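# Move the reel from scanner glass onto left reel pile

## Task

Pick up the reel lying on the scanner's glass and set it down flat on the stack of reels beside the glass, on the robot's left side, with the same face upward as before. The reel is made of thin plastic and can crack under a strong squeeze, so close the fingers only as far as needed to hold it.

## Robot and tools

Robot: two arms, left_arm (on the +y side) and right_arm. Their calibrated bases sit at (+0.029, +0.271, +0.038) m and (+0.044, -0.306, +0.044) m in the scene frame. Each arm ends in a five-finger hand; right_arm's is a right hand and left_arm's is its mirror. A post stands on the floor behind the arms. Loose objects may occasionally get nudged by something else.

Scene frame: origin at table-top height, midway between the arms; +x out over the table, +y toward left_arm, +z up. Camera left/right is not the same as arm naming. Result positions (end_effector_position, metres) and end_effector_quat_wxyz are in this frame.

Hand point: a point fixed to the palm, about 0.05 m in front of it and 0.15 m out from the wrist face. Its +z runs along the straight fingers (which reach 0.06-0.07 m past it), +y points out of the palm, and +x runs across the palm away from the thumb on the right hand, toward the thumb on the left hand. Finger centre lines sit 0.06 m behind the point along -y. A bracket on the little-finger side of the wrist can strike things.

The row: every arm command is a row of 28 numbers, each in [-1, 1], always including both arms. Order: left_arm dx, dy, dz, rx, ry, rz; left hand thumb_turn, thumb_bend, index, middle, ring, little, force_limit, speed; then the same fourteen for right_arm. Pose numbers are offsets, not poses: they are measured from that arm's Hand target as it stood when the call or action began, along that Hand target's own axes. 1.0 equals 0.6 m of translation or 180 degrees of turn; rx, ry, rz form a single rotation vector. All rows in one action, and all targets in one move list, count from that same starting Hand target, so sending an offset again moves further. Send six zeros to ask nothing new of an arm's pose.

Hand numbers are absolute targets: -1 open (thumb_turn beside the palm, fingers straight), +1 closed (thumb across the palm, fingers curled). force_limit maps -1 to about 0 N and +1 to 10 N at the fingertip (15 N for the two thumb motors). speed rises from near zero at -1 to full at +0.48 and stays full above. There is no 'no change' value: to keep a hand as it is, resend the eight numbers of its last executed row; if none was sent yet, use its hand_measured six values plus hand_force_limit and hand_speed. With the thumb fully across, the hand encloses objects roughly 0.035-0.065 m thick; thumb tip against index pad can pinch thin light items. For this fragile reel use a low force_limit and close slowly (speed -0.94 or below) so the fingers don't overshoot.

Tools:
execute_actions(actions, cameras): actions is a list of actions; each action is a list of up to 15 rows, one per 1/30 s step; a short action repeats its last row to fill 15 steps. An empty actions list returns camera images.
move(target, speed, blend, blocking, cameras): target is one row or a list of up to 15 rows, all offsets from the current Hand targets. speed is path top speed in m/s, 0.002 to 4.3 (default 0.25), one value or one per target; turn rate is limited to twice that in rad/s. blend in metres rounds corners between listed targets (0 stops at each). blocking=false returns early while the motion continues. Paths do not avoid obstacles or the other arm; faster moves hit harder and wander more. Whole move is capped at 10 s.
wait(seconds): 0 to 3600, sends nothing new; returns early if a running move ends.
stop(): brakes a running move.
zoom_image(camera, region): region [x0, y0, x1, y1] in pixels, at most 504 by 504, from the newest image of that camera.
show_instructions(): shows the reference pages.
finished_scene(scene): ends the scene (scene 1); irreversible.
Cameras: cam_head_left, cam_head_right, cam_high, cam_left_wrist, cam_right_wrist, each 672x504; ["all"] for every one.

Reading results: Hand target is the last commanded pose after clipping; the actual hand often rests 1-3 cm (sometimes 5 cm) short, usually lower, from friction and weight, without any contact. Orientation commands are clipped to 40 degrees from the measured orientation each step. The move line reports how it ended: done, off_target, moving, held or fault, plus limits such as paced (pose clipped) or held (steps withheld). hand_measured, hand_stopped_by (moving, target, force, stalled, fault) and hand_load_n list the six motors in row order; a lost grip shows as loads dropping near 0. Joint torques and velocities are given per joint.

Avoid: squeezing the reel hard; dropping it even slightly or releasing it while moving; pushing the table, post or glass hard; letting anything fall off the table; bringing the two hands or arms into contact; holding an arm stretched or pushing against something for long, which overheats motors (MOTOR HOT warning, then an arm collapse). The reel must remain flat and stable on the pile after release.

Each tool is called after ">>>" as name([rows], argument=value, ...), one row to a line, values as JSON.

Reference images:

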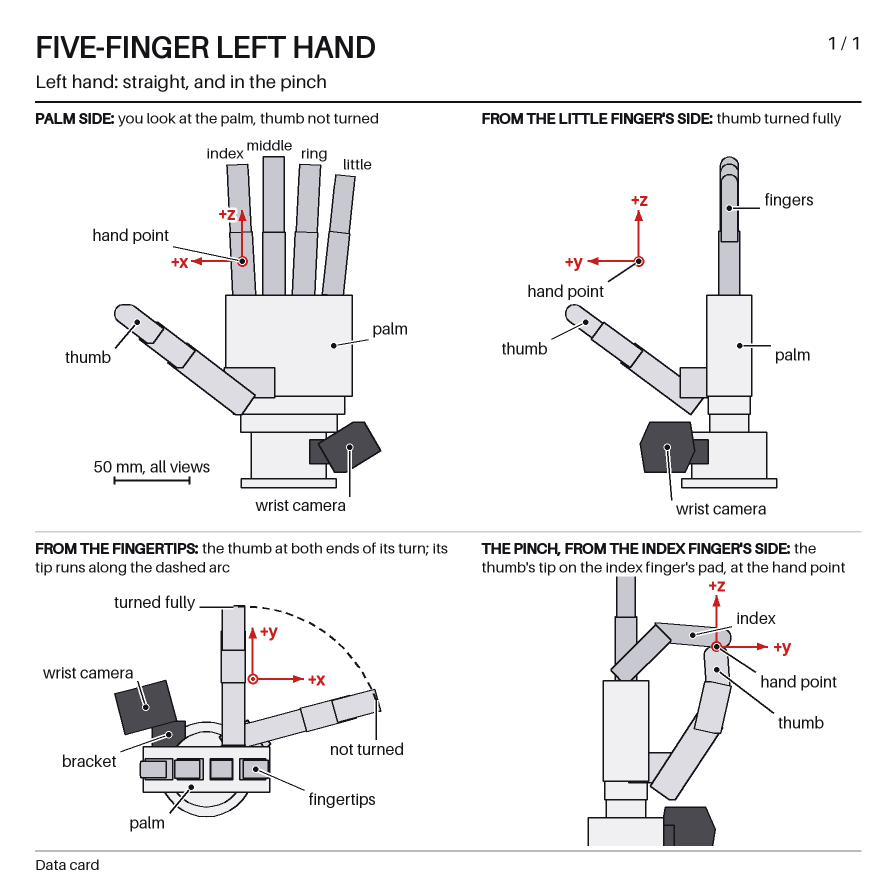

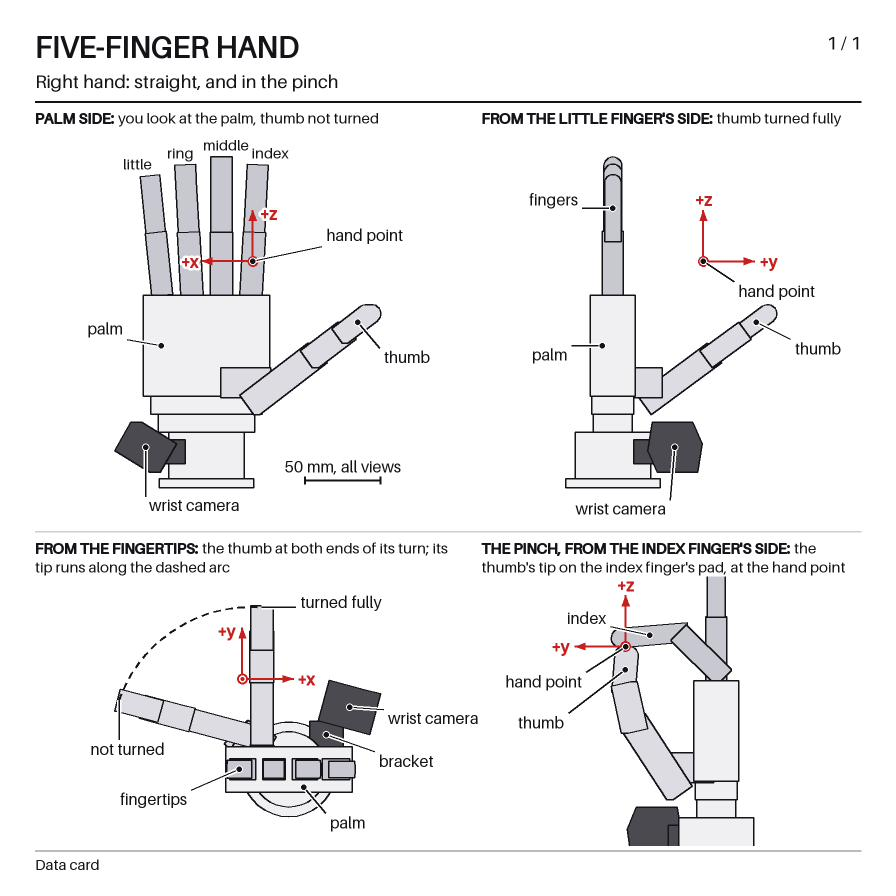

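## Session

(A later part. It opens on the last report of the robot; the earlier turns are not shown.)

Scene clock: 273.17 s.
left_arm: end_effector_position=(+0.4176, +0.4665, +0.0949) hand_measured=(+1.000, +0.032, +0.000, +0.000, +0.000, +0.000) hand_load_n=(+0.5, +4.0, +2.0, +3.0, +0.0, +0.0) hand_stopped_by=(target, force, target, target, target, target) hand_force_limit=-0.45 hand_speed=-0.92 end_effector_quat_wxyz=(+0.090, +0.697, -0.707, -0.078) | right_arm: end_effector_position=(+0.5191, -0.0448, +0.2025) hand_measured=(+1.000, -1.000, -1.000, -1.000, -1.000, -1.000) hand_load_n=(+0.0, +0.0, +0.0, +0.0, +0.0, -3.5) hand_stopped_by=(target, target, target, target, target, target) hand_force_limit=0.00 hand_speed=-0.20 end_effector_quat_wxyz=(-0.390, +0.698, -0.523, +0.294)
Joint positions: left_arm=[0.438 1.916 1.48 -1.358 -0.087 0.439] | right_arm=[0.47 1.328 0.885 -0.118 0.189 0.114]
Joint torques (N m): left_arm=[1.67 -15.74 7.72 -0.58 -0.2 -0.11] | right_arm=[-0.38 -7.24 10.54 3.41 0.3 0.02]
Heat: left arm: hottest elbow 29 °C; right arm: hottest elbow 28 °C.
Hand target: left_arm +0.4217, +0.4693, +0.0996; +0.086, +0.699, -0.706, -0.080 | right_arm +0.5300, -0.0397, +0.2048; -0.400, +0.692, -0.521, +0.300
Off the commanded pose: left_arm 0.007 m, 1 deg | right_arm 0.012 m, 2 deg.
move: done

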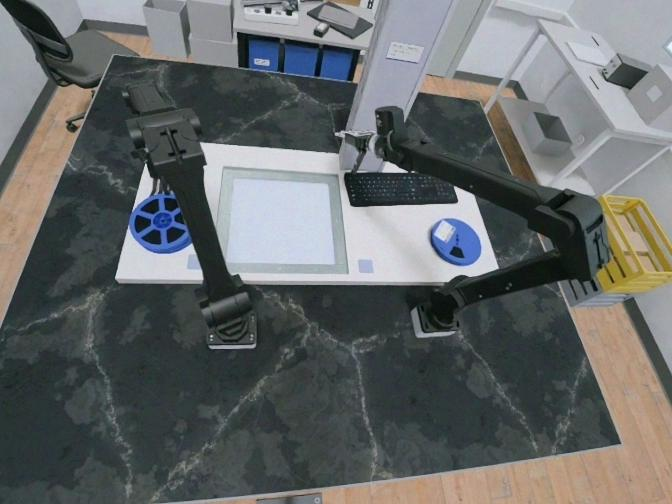

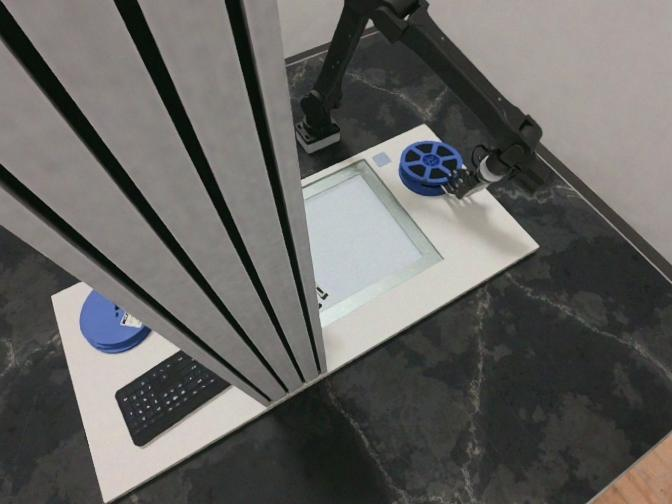

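>>> wait(seconds=0.05, cameras=["cam_left_wrist"])

>>> zoom_image(camera="cam_high", region=[390, 150, 450, 200])

Scene clock: 273.67 s.
left_arm: end_effector_position=(+0.4176, +0.4665, +0.0949) hand_measured=(+1.000, +0.032, +0.000, +0.000, +0.000, +0.000) hand_load_n=(+0.5, +3.5, +2.0, +3.5, +0.5, +0.0) hand_stopped_by=(target, force, target, target, target, target) hand_force_limit=-0.45 hand_speed=-0.92 end_effector_quat_wxyz=(+0.090, +0.697, -0.707, -0.078) | right_arm: end_effector_position=(+0.5191, -0.0448, +0.2025) hand_measured=(+1.000, -1.000, -1.000, -1.000, -1.000, -1.000) hand_load_n=(+0.0, +0.0, +0.0, +0.0, +0.0, -3.0) hand_stopped_by=(target, target, target, target, target, target) hand_force_limit=0.00 hand_speed=-0.20 end_effector_quat_wxyz=(-0.390, +0.698, -0.523, +0.294)
Joint positions: left_arm=[0.438 1.916 1.48 -1.358 -0.087 0.439] | right_arm=[0.47 1.328 0.885 -0.118 0.189 0.114]
Joint torques (N m): left_arm=[1.49 -15.79 7.68 -0.58 -0.21 -0.11] | right_arm=[-0.38 -7.24 10.52 3.41 0.3 0.02]
Heat: left arm: hottest elbow 29 °C; right arm: hottest elbow 28 °C.
Hand target: left_arm +0.4217, +0.4693, +0.0996; +0.086, +0.699, -0.706, -0.080 | right_arm +0.5300, -0.0397, +0.2048; -0.400, +0.692, -0.521, +0.300
Off the commanded pose: left_arm 0.007 m, 1 deg | right_arm 0.012 m, 2 deg.
wait: 0.07 s; at rest from the start

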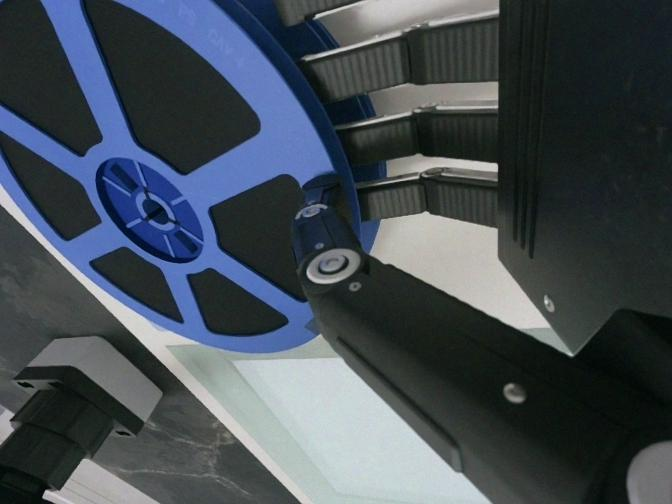

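This scene's latest camera images include none from cam_high. They are from: cam_left_wrist. cam_high's image comes with the result of a call that names it in "cameras".

>>> zoom_image(camera="cam_left_wrist", region=[270, 0, 430, 130])

>>> zoom_image(camera="cam_left_wrist", region=[270, 120, 430, 250])

>>> zoom_image(camera="cam_left_wrist", region=[0, 200, 340, 360])

Scaled by 3.150 from the camera's image (finer frame: 960x720).

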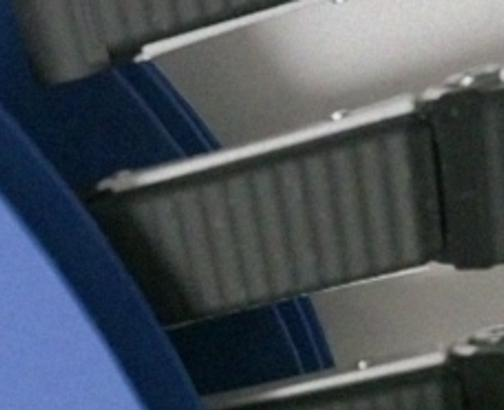

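Scaled by 3.150 from the camera's image (finer frame: 960x720).

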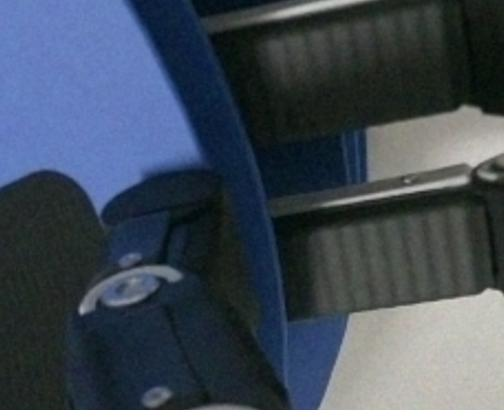

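Scaled by 1.482 from the camera's image (finer frame: 960x720).

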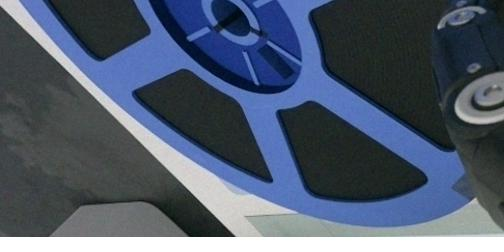

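>>> move(target=[0.0, 0.0, 0.005, 0, 0, 0, 1, -0.05, 0, 0, 0, 0, -0.45, -0.92, 0,0,0,0,0,0, 1,-1,-1,-1,-1,-1,0,-0.2], speed=0.02, cameras=["cam_head_left","cam_high","cam_left_wrist"])

>>> zoom_image(camera="cam_high", region=[390, 130, 470, 200])

>>> zoom_image(camera="cam_head_left", region=[125, 185, 205, 260])

Scene clock: 275.80 s.
left_arm: end_effector_position=(+0.4175, +0.4666, +0.0949) hand_measured=(+1.000, -0.050, +0.000, +0.000, +0.000, +0.000) hand_load_n=(+0.0, +0.0, +0.5, +1.0, +0.0, +0.0) hand_stopped_by=(target, target, target, target, target, target) hand_force_limit=-0.45 hand_speed=-0.92 end_effector_quat_wxyz=(+0.089, +0.697, -0.707, -0.079) | right_arm: end_effector_position=(+0.5191, -0.0448, +0.2025) hand_measured=(+1.000, -1.000, -1.000, -1.000, -1.000, -1.000) hand_load_n=(+0.0, +0.0, +0.0, +0.0, +0.0, -3.5) hand_stopped_by=(target, target, target, target, target, target) hand_force_limit=0.00 hand_speed=-0.20 end_effector_quat_wxyz=(-0.390, +0.698, -0.523, +0.294)
Joint positions: left_arm=[0.438 1.916 1.48 -1.358 -0.087 0.439] | right_arm=[0.47 1.328 0.885 -0.118 0.189 0.114]
Joint torques (N m): left_arm=[1.73 -15.68 7.28 -0.32 -0.18 -0.11] | right_arm=[-0.32 -7.3 10.52 3.41 0.3 0.02]
Heat: left arm: hottest elbow 29 °C; right arm: hottest elbow 28 °C.
Hand target: left_arm +0.4210, +0.4693, +0.0967; +0.086, +0.699, -0.706, -0.080 | right_arm +0.5300, -0.0397, +0.2048; -0.400, +0.692, -0.521, +0.300
Off the commanded pose: left_arm 0.005 m, 0 deg | right_arm 0.012 m, 2 deg.
move: done

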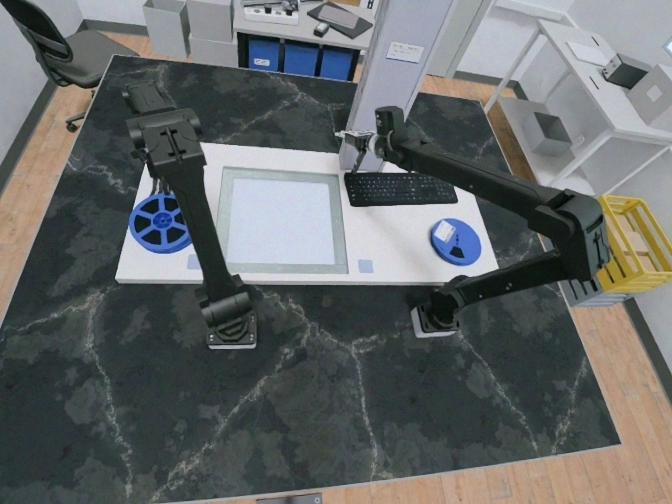

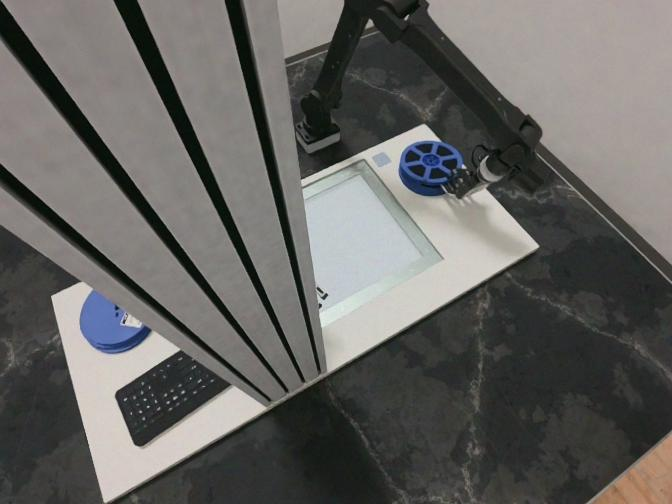

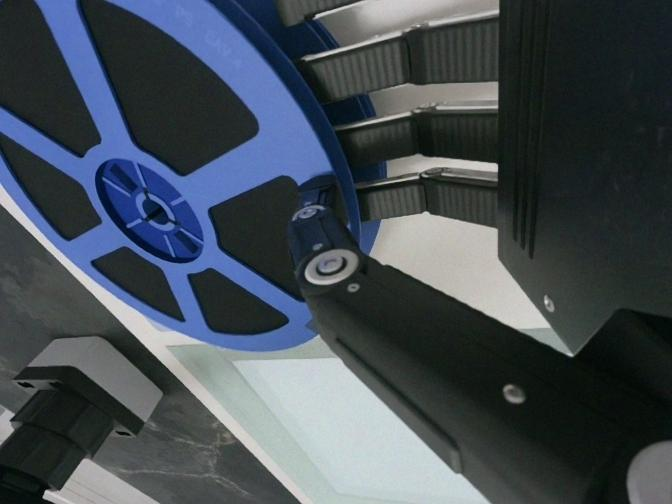

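Scaled by 6.300 from the camera's image (finer frame: 960x720).

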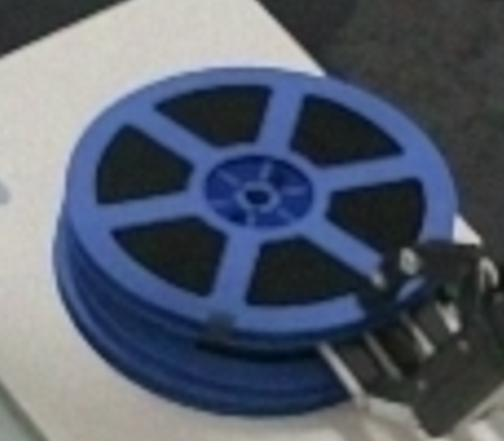

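Scaled by 6.300 from the camera's image (finer frame: 960x720).

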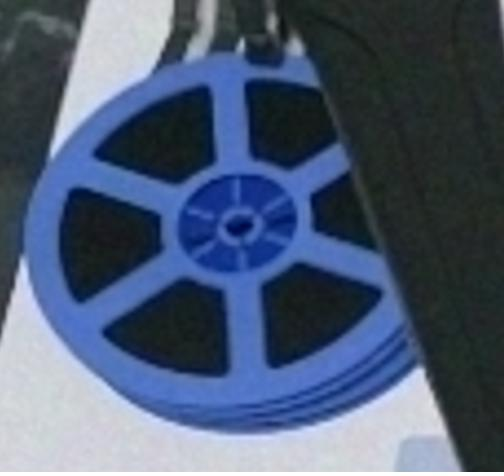

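>>> move(target=[0, 0, 0, 0, 0, 0, 1, 0.2, 0, 0, 0, 0, -0.7, -0.94, 0,0,0,0,0,0, 1,-1,-1,-1,-1,-1,0,-0.2], speed=0.02)

Scene clock: 278.43 s.
left_arm: end_effector_position=(+0.4175, +0.4666, +0.0949) hand_measured=(+1.000, +0.016, +0.000, +0.000, +0.000, +0.000) hand_load_n=(+0.0, +2.5, +1.5, +2.0, +0.0, +0.0) hand_stopped_by=(target, force, target, target, target, target) hand_force_limit=-0.70 hand_speed=-0.94 end_effector_quat_wxyz=(+0.089, +0.697, -0.707, -0.079) | right_arm: end_effector_position=(+0.5191, -0.0448, +0.2025) hand_measured=(+1.000, -1.000, -1.000, -1.000, -1.000, -1.000) hand_load_n=(+0.0, +0.0, +0.0, +0.0, +0.0, -3.0) hand_stopped_by=(target, target, target, target, target, target) hand_force_limit=0.00 hand_speed=-0.20 end_effector_quat_wxyz=(-0.390, +0.698, -0.523, +0.294)
Joint positions: left_arm=[0.438 1.916 1.48 -1.358 -0.087 0.439] | right_arm=[0.47 1.328 0.885 -0.118 0.189 0.114]
Joint torques (N m): left_arm=[1.67 -15.62 7.3 -0.29 -0.18 -0.11] | right_arm=[-0.32 -7.24 10.54 3.41 0.3 0.02]
Heat: left arm: hottest elbow 28 °C; right arm: hottest elbow 28 °C.
Hand target: left_arm +0.4210, +0.4693, +0.0967; +0.086, +0.699, -0.706, -0.080 | right_arm +0.5300, -0.0397, +0.2048; -0.400, +0.692, -0.521, +0.300
Off the commanded pose: left_arm 0.005 m, 0 deg | right_arm 0.012 m, 2 deg.
move: done

>>> move(target=[0, -0.0577, -0.031, 0, 0, 0, 1, 0.2, 0, 0, 0, 0, -0.7, -0.94, 0,0,0,0,0,0, 1,-1,-1,-1,-1,-1,0,-0.2], speed=0.03, cameras=["cam_head_left","cam_high","cam_left_wrist"])

>>> zoom_image(camera="cam_high", region=[390, 130, 470, 200])

>>> zoom_image(camera="cam_head_left", region=[125, 185, 205, 260])

Scene clock: 280.33 s.
left_arm: end_effector_position=(+0.4426, +0.4706, +0.0958) hand_measured=(+1.000, +0.014, +0.000, +0.000, +0.000, +0.000) hand_load_n=(+0.0, +3.0, +1.5, +3.0, +0.0, +0.0) hand_stopped_by=(target, force, target, target, target, target) hand_force_limit=-0.70 hand_speed=-0.94 end_effector_quat_wxyz=(+0.097, +0.698, -0.704, -0.083) | right_arm: end_effector_position=(+0.5191, -0.0448, +0.2025) hand_measured=(+1.000, -1.000, -1.000, -1.000, -1.000, -1.000) hand_load_n=(+0.0, +0.0, +0.0, +0.0, +0.0, -3.5) hand_stopped_by=(target, target, target, target, target, target) hand_force_limit=0.00 hand_speed=-0.20 end_effector_quat_wxyz=(-0.390, +0.698, -0.523, +0.294)
Joint positions: left_arm=[0.426 1.987 1.589 -1.414 -0.087 0.42] | right_arm=[0.47 1.328 0.885 -0.118 0.189 0.114]
Joint torques (N m): left_arm=[0.15 -16.56 10 -0.94 0.04 -0.19] | right_arm=[-0.32 -7.24 10.54 3.41 0.3 0.02]
Heat: left arm: hottest elbow 28 °C; right arm: hottest elbow 28 °C.
Hand target: left_arm +0.4590, +0.4691, +0.1067; +0.086, +0.699, -0.706, -0.080 | right_arm +0.5300, -0.0397, +0.2048; -0.400, +0.692, -0.521, +0.300
Off the commanded pose: left_arm 0.020 m, 1 deg | right_arm 0.012 m, 2 deg.
move: off_target (left_arm)

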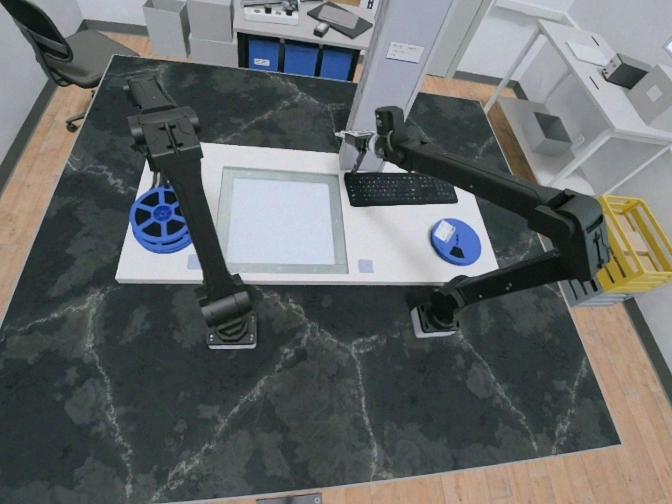

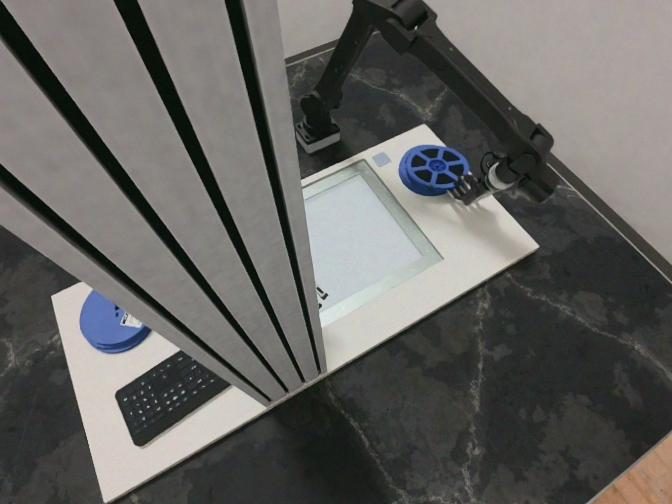

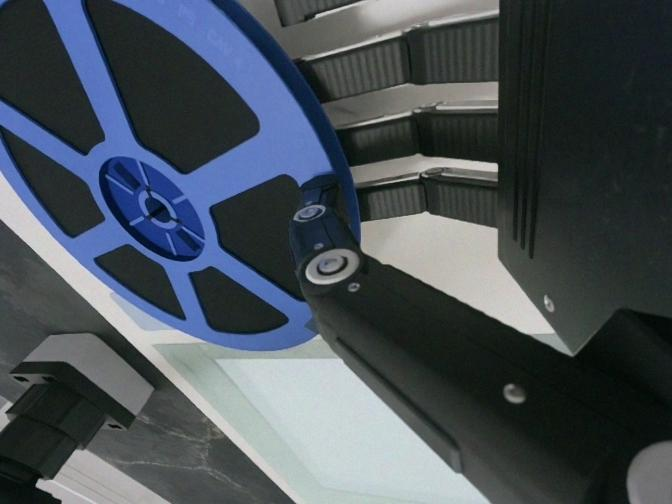

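Scaled by 6.300 from the camera's image (finer frame: 960x720).

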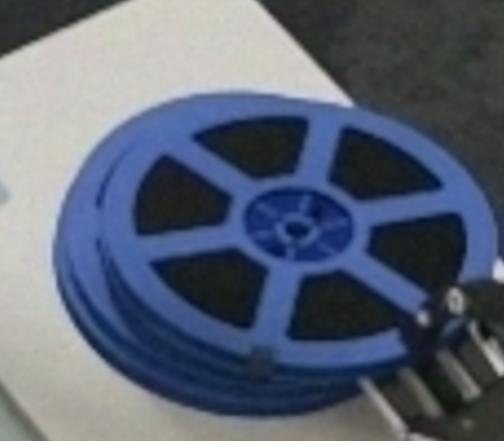

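Scaled by 6.300 from the camera's image (finer frame: 960x720).

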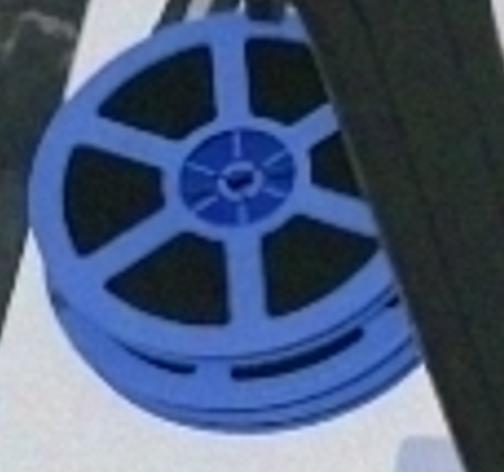

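>>> move(target=[0, -0.0162, -0.0039, 0, 0, 0, 1, 0.2, 0, 0, 0, 0, -0.7, -0.94, 0,0,0,0,0,0, 1,-1,-1,-1,-1,-1,0,-0.2], speed=0.03)

Scene clock: 281.27 s.
left_arm: end_effector_position=(+0.4524, +0.4708, +0.0952) hand_measured=(+1.000, +0.014, +0.000, +0.000, +0.000, +0.000) hand_load_n=(+0.0, +3.0, +1.5, +2.5, +0.0, +0.0) hand_stopped_by=(target, force, target, target, target, target) hand_force_limit=-0.70 hand_speed=-0.94 end_effector_quat_wxyz=(+0.098, +0.698, -0.705, -0.084) | right_arm: end_effector_position=(+0.5191, -0.0448, +0.2025) hand_measured=(+1.000, -1.000, -1.000, -1.000, -1.000, -1.000) hand_load_n=(+0.0, +0.0, +0.0, +0.0, +0.0, -3.5) hand_stopped_by=(target, target, target, target, target, target) hand_force_limit=0.00 hand_speed=-0.20 end_effector_quat_wxyz=(-0.390, +0.698, -0.523, +0.294)
Joint positions: left_arm=[0.419 2.011 1.625 -1.429 -0.086 0.415] | right_arm=[0.47 1.328 0.885 -0.118 0.189 0.114]
Joint torques (N m): left_arm=[0.26 -16.79 10.1 -0.91 0.05 -0.21] | right_arm=[-0.32 -7.24 10.52 3.41 0.3 0.02]
Heat: left arm: hottest elbow 29 °C; right arm: hottest elbow 28 °C.
Hand target: left_arm +0.4690, +0.4691, +0.1069; +0.086, +0.699, -0.706, -0.080 | right_arm +0.5300, -0.0397, +0.2048; -0.400, +0.692, -0.521, +0.300
Off the commanded pose: left_arm 0.020 m, 1 deg | right_arm 0.012 m, 2 deg.
move: off_target (left_arm)

>>> move([
  [0, 0, 0, 0, 0, 0, 1, -0.3, 0, 0, 0, 0, -0.7, -0.9, 0,0,0,0,0,0, 1,-1,-1,-1,-1,-1,0,-0.2],
  [0, -0.007, 0.0292, 0, 0, 0, 1, -0.3, 0, 0, 0, 0, -0.7, -0.9, 0,0,0,0,0,0, 1,-1,-1,-1,-1,-1,0,-0.2],
], speed=0.02, cameras=["cam_head_left","cam_high","cam_left_wrist"])

>>> zoom_image(camera="cam_high", region=[390, 130, 470, 200])

>>> zoom_image(camera="cam_head_left", region=[125, 185, 205, 260])

Scene clock: 285.23 s.
left_arm: end_effector_position=(+0.4532, +0.4707, +0.0862) hand_measured=(+1.000, -0.300, +0.000, +0.000, +0.000, +0.000) hand_load_n=(+0.0, +0.0, +1.0, +0.0, +0.0, +0.0) hand_stopped_by=(target, target, target, target, target, target) hand_force_limit=-0.70 hand_speed=-0.90 end_effector_quat_wxyz=(+0.102, +0.698, -0.704, -0.085) | right_arm: end_effector_position=(+0.5191, -0.0448, +0.2025) hand_measured=(+1.000, -1.000, -1.000, -1.000, -1.000, -1.000) hand_load_n=(+0.0, +0.0, +0.0, +0.0, +0.0, -3.5) hand_stopped_by=(target, target, target, target, target, target) hand_force_limit=0.00 hand_speed=-0.20 end_effector_quat_wxyz=(-0.390, +0.698, -0.523, +0.294)
Joint positions: left_arm=[0.419 2.028 1.625 -1.421 -0.086 0.412] | right_arm=[0.47 1.328 0.885 -0.118 0.189 0.114]
Joint torques (N m): left_arm=[0.09 -17.08 8.47 0.09 0.04 -0.19] | right_arm=[-0.32 -7.18 10.52 3.41 0.3 0.02]
Heat: left arm: hottest elbow 28 °C; right arm: hottest elbow 28 °C.
Hand target: left_arm +0.4691, +0.4688, +0.0887; +0.086, +0.699, -0.706, -0.080 | right_arm +0.5300, -0.0397, +0.2048; -0.400, +0.692, -0.521, +0.300
Off the commanded pose: left_arm 0.016 m, 2 deg | right_arm 0.012 m, 2 deg.
move: off_target (left_arm)

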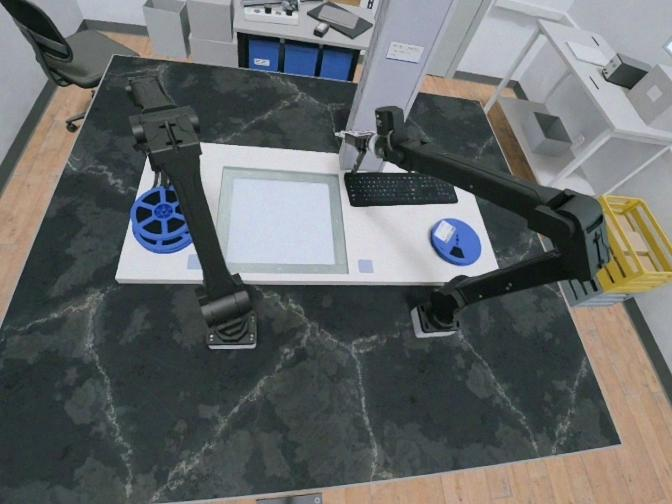

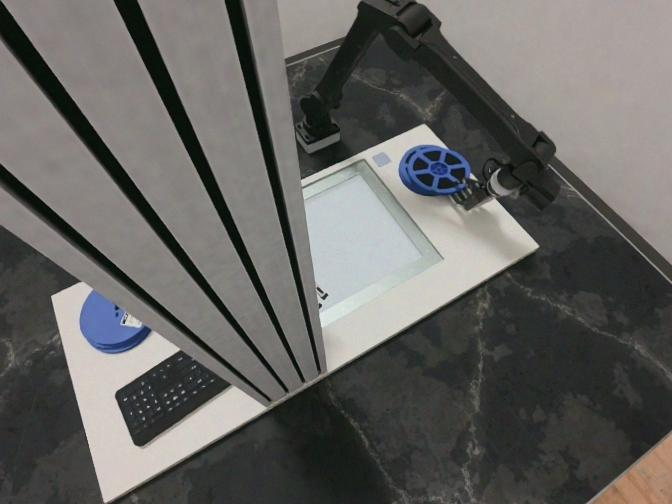

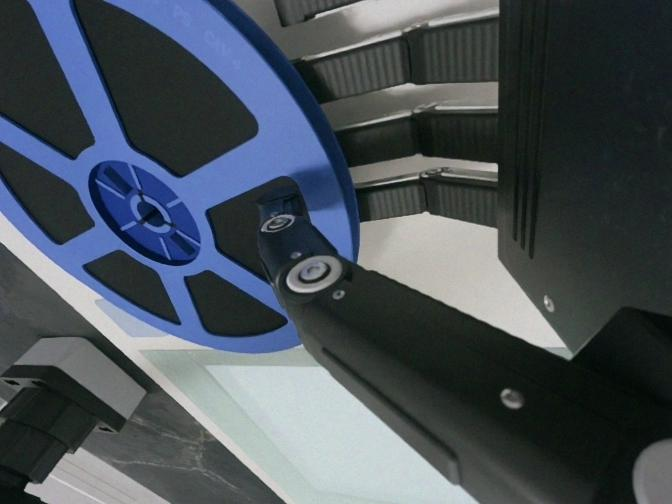

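Scaled by 6.300 from the camera's image (finer frame: 960x720).

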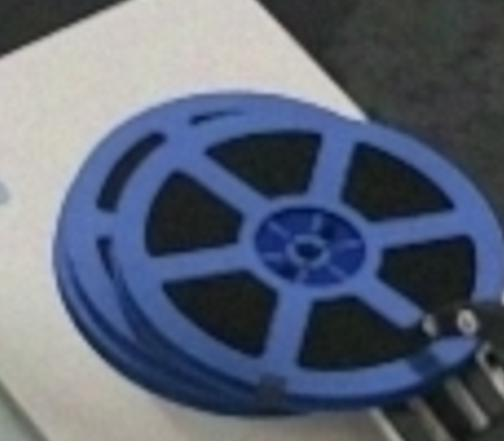

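Scaled by 6.300 from the camera's image (finer frame: 960x720).

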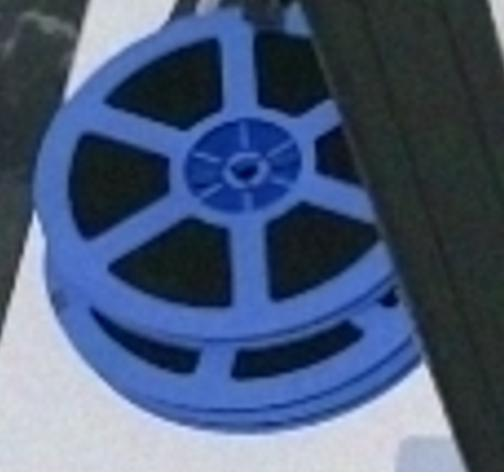

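>>> move([
  [0, 0, 0, 0, 0, 0, 1, -0.95, 0, 0, 0, 0, -0.7, -0.7, 0,0,0,0,0,0, 1,-1,-1,-1,-1,-1,0,-0.2],
  [0, -0.005, 0.0227, 0, 0, 0, 1, -0.95, 0, 0, 0, 0, -0.7, -0.7, 0,0,0,0,0,0, 1,-1,-1,-1,-1,-1,0,-0.2],
], speed=0.02, cameras=["cam_head_left","cam_high","cam_left_wrist"])

>>> zoom_image(camera="cam_high", region=[390, 130, 470, 200])

>>> zoom_image(camera="cam_left_wrist", region=[260, 0, 500, 260])

Scene clock: 288.47 s.
left_arm: end_effector_position=(+0.4587, +0.4732, +0.0760) hand_measured=(+1.000, -0.950, +0.000, +0.000, +0.000, +0.000) hand_load_n=(+0.0, +0.0, +1.0, +0.0, +0.0, +0.0) hand_stopped_by=(target, target, target, target, target, target) hand_force_limit=-0.70 hand_speed=-0.70 end_effector_quat_wxyz=(+0.095, +0.699, -0.704, -0.083) | right_arm: end_effector_position=(+0.5191, -0.0448, +0.2025) hand_measured=(+1.000, -1.000, -1.000, -1.000, -1.000, -1.000) hand_load_n=(+0.0, +0.0, +0.0, +0.0, +0.0, -3.5) hand_stopped_by=(target, target, target, target, target, target) hand_force_limit=0.00 hand_speed=-0.20 end_effector_quat_wxyz=(-0.390, +0.698, -0.523, +0.294)
Joint positions: left_arm=[0.419 2.043 1.625 -1.391 -0.086 0.412] | right_arm=[0.47 1.328 0.885 -0.118 0.189 0.114]
Joint torques (N m): left_arm=[0.21 -17.26 7.27 0.13 0.03 -0.18] | right_arm=[-0.38 -7.3 10.52 3.41 0.3 0.02]
Heat: left arm: hottest elbow 28 °C; right arm: hottest elbow 28 °C.
Hand target: left_arm +0.4687, +0.4687, +0.0748; +0.086, +0.699, -0.706, -0.080 | right_arm +0.5300, -0.0397, +0.2048; -0.400, +0.692, -0.521, +0.300
Off the commanded pose: left_arm 0.011 m, 1 deg | right_arm 0.012 m, 2 deg.
move: off_target (left_arm)

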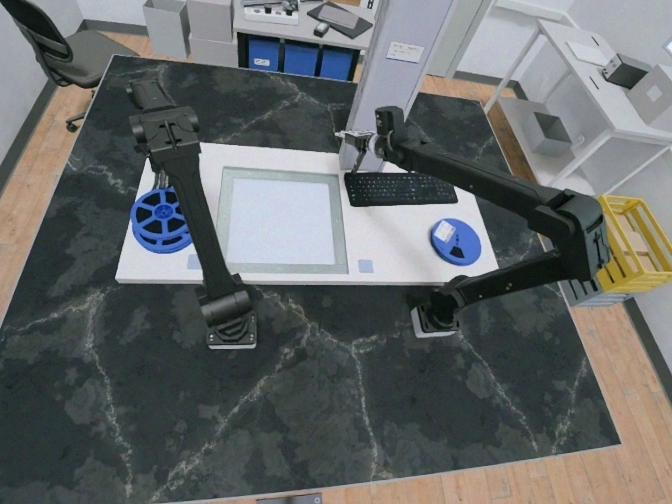

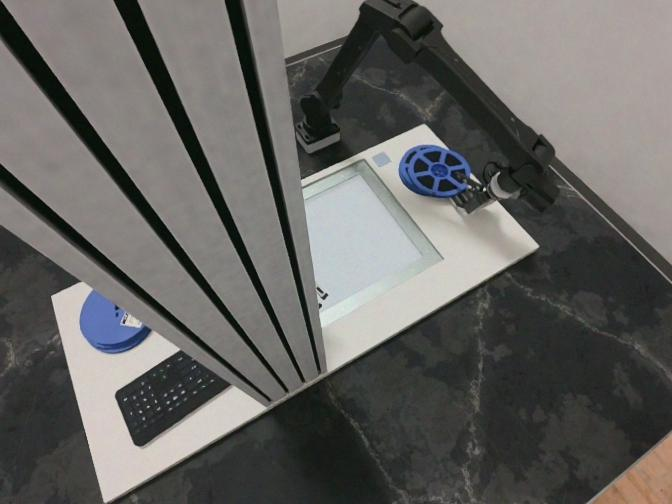

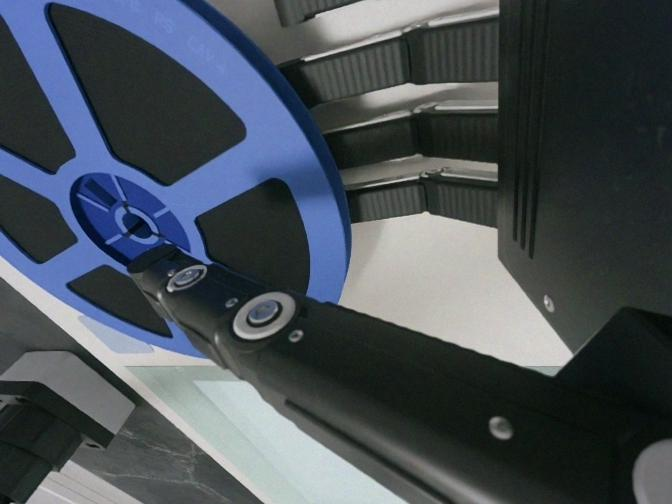

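Scaled by 6.300 from the camera's image (finer frame: 960x720).

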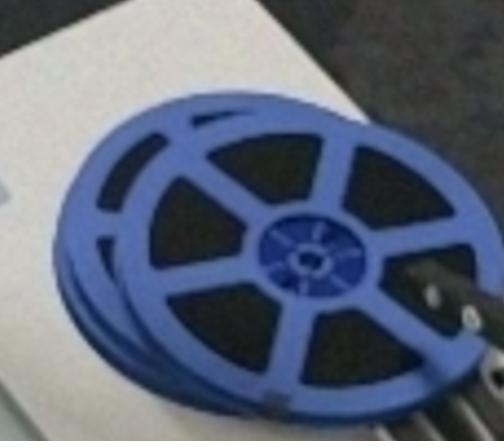

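Scaled by 1.938 from the camera's image (finer frame: 960x720).

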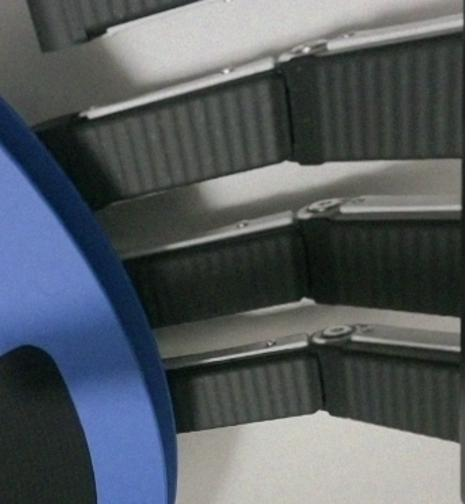

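>>> move(target=[0, -0.054, -0.025, 0, 0, 0, 1, -0.95, 0, 0, 0, 0, -0.7, -0.7, 0,0,0,0,0,0, 1,-1,-1,-1,-1,-1,0,-0.2], speed=0.03, cameras=["cam_head_left","cam_high","cam_left_wrist"])

>>> zoom_image(camera="cam_high", region=[390, 130, 490, 220])

Scene clock: 290.53 s.
left_arm: end_effector_position=(+0.4879, +0.4712, +0.0748) hand_measured=(+1.000, -0.950, +0.000, +0.000, +0.000, +0.000) hand_load_n=(+0.0, +0.0, +0.0, +0.0, +0.0, +0.0) hand_stopped_by=(target, target, target, target, target, target) hand_force_limit=-0.70 hand_speed=-0.70 end_effector_quat_wxyz=(+0.096, +0.698, -0.705, -0.084) | right_arm: end_effector_position=(+0.5191, -0.0448, +0.2025) hand_measured=(+1.000, -1.000, -1.000, -1.000, -1.000, -1.000) hand_load_n=(+0.0, +0.0, -0.5, +0.0, +0.0, -3.5) hand_stopped_by=(target, target, target, target, target, target) hand_force_limit=0.00 hand_speed=-0.20 end_effector_quat_wxyz=(-0.390, +0.698, -0.523, +0.294)
Joint positions: left_arm=[0.396 2.111 1.737 -1.438 -0.082 0.391] | right_arm=[0.47 1.328 0.885 -0.118 0.189 0.114]
Joint torques (N m): left_arm=[0.21 -17.9 9.87 -0.72 0.08 -0.21] | right_arm=[-0.38 -7.24 10.54 3.4 0.3 0.02]
Heat: left arm: hottest elbow 28 °C; right arm: hottest elbow 28 °C.
Hand target: left_arm +0.5040, +0.4684, +0.0821; +0.085, +0.699, -0.706, -0.080 | right_arm +0.5300, -0.0397, +0.2048; -0.400, +0.692, -0.521, +0.300
Off the commanded pose: left_arm 0.018 m, 1 deg | right_arm 0.012 m, 2 deg.
move: off_target (left_arm)

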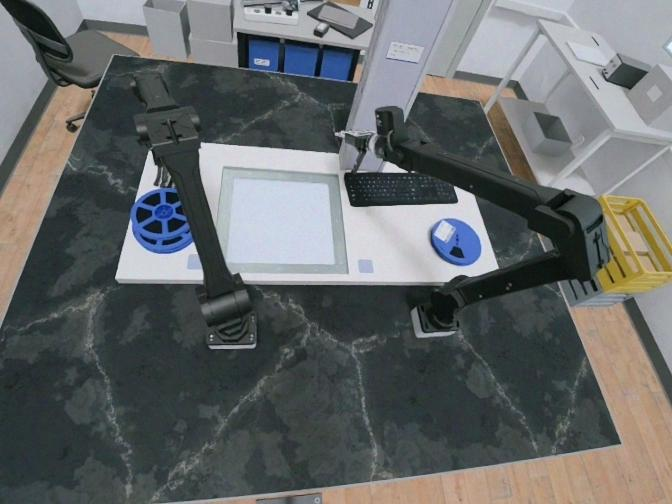

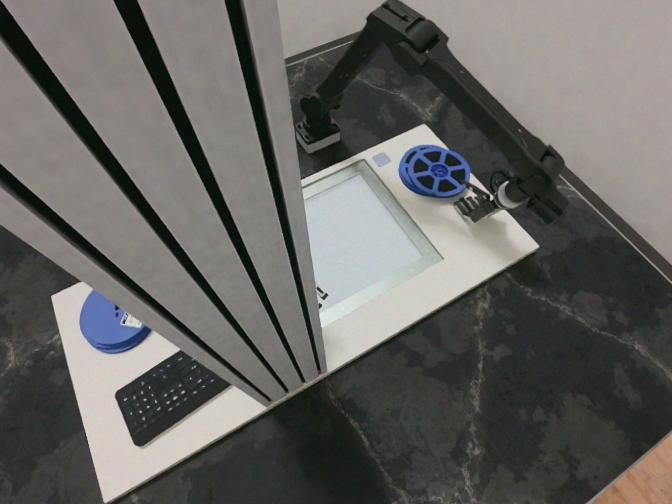

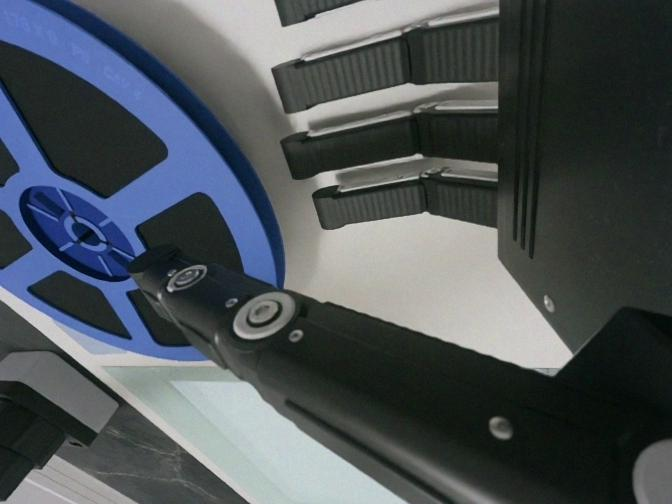

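Scaled by 5.040 from the camera's image (finer frame: 960x720).

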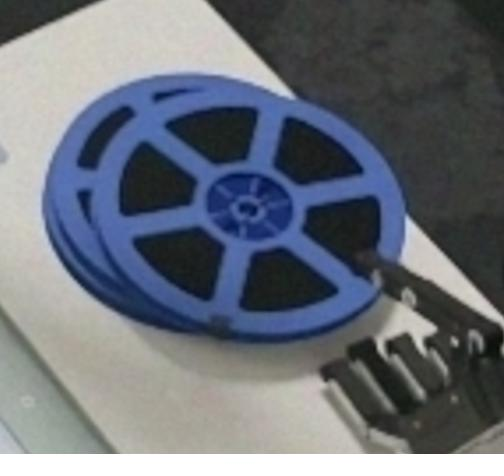

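>>> move(target=[0, 0.0075, -0.0425, 0, 0, 0, 1, -0.95, 0, 0, 0, 0, -0.7, -0.7, 0,0,0,0,0,0, 1,-1,-1,-1,-1,-1,0,-0.2], speed=0.04, cameras=["cam_head_left","cam_high","cam_left_wrist"])

>>> zoom_image(camera="cam_high", region=[390, 130, 490, 220])

>>> zoom_image(camera="cam_head_left", region=[115, 165, 215, 260])

Scene clock: 292.03 s.
left_arm: end_effector_position=(+0.4886, +0.4713, +0.0914) hand_measured=(+1.000, -0.950, +0.000, +0.000, +0.000, +0.000) hand_load_n=(+0.0, +0.0, +0.0, +0.0, +0.0, +0.0) hand_stopped_by=(target, target, target, target, target, target) hand_force_limit=-0.70 hand_speed=-0.70 end_effector_quat_wxyz=(+0.104, +0.697, -0.704, -0.087) | right_arm: end_effector_position=(+0.5191, -0.0448, +0.2025) hand_measured=(+1.000, -1.000, -1.000, -1.000, -1.000, -1.000) hand_load_n=(+0.0, +0.0, +0.0, +0.0, +0.0, -3.0) hand_stopped_by=(target, target, target, target, target, target) hand_force_limit=0.00 hand_speed=-0.20 end_effector_quat_wxyz=(-0.390, +0.698, -0.523, +0.294)
Joint positions: left_arm=[0.396 2.111 1.776 -1.496 -0.081 0.391] | right_arm=[0.47 1.328 0.885 -0.118 0.189 0.114]
Joint torques (N m): left_arm=[0.15 -19.55 9.94 -0.8 0.09 -0.2] | right_arm=[-0.32 -7.3 10.52 3.41 0.3 0.02]
Heat: left arm: hottest elbow 28 °C; right arm: hottest elbow 28 °C.
Hand target: left_arm +0.5055, +0.4686, +0.1079; +0.085, +0.698, -0.706, -0.079 | right_arm +0.5300, -0.0397, +0.2048; -0.400, +0.692, -0.521, +0.300
Off the commanded pose: left_arm 0.024 m, 2 deg | right_arm 0.012 m, 2 deg.
move: off_target (left_arm)

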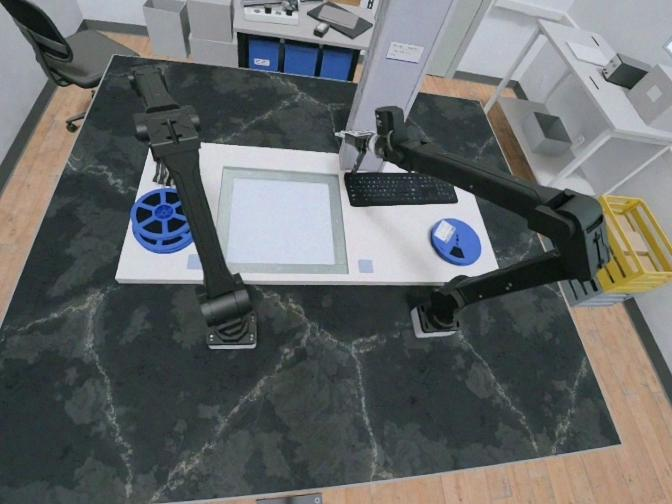

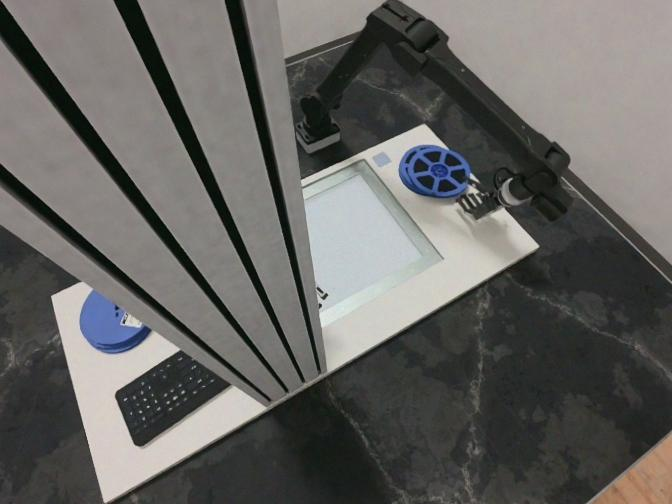

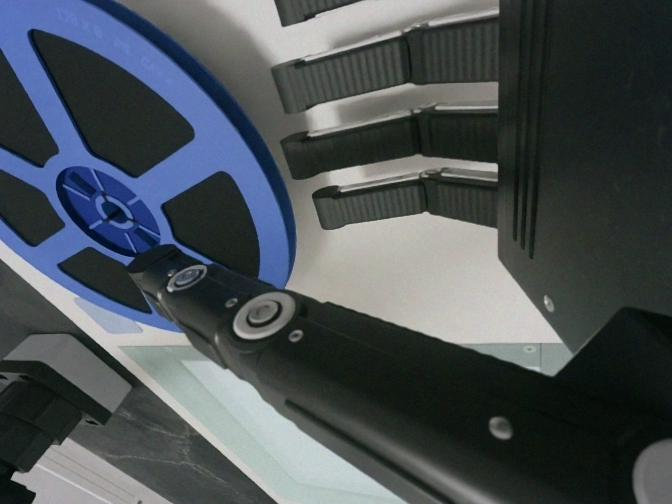

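Scaled by 5.040 from the camera's image (finer frame: 960x720).

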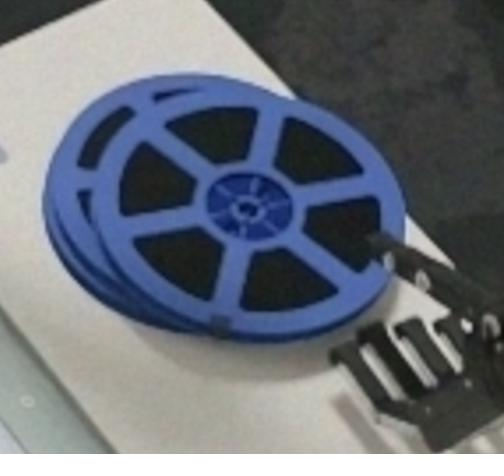

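Scaled by 5.040 from the camera's image (finer frame: 960x720).

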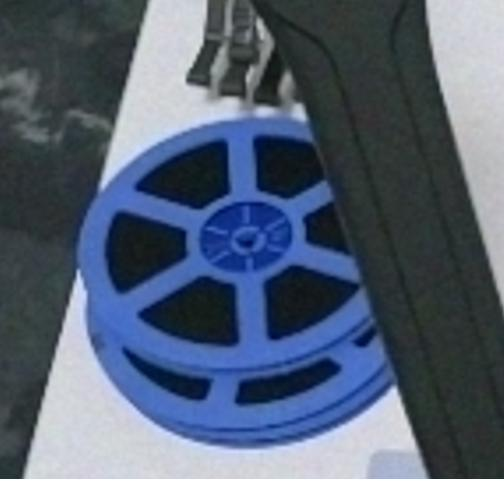

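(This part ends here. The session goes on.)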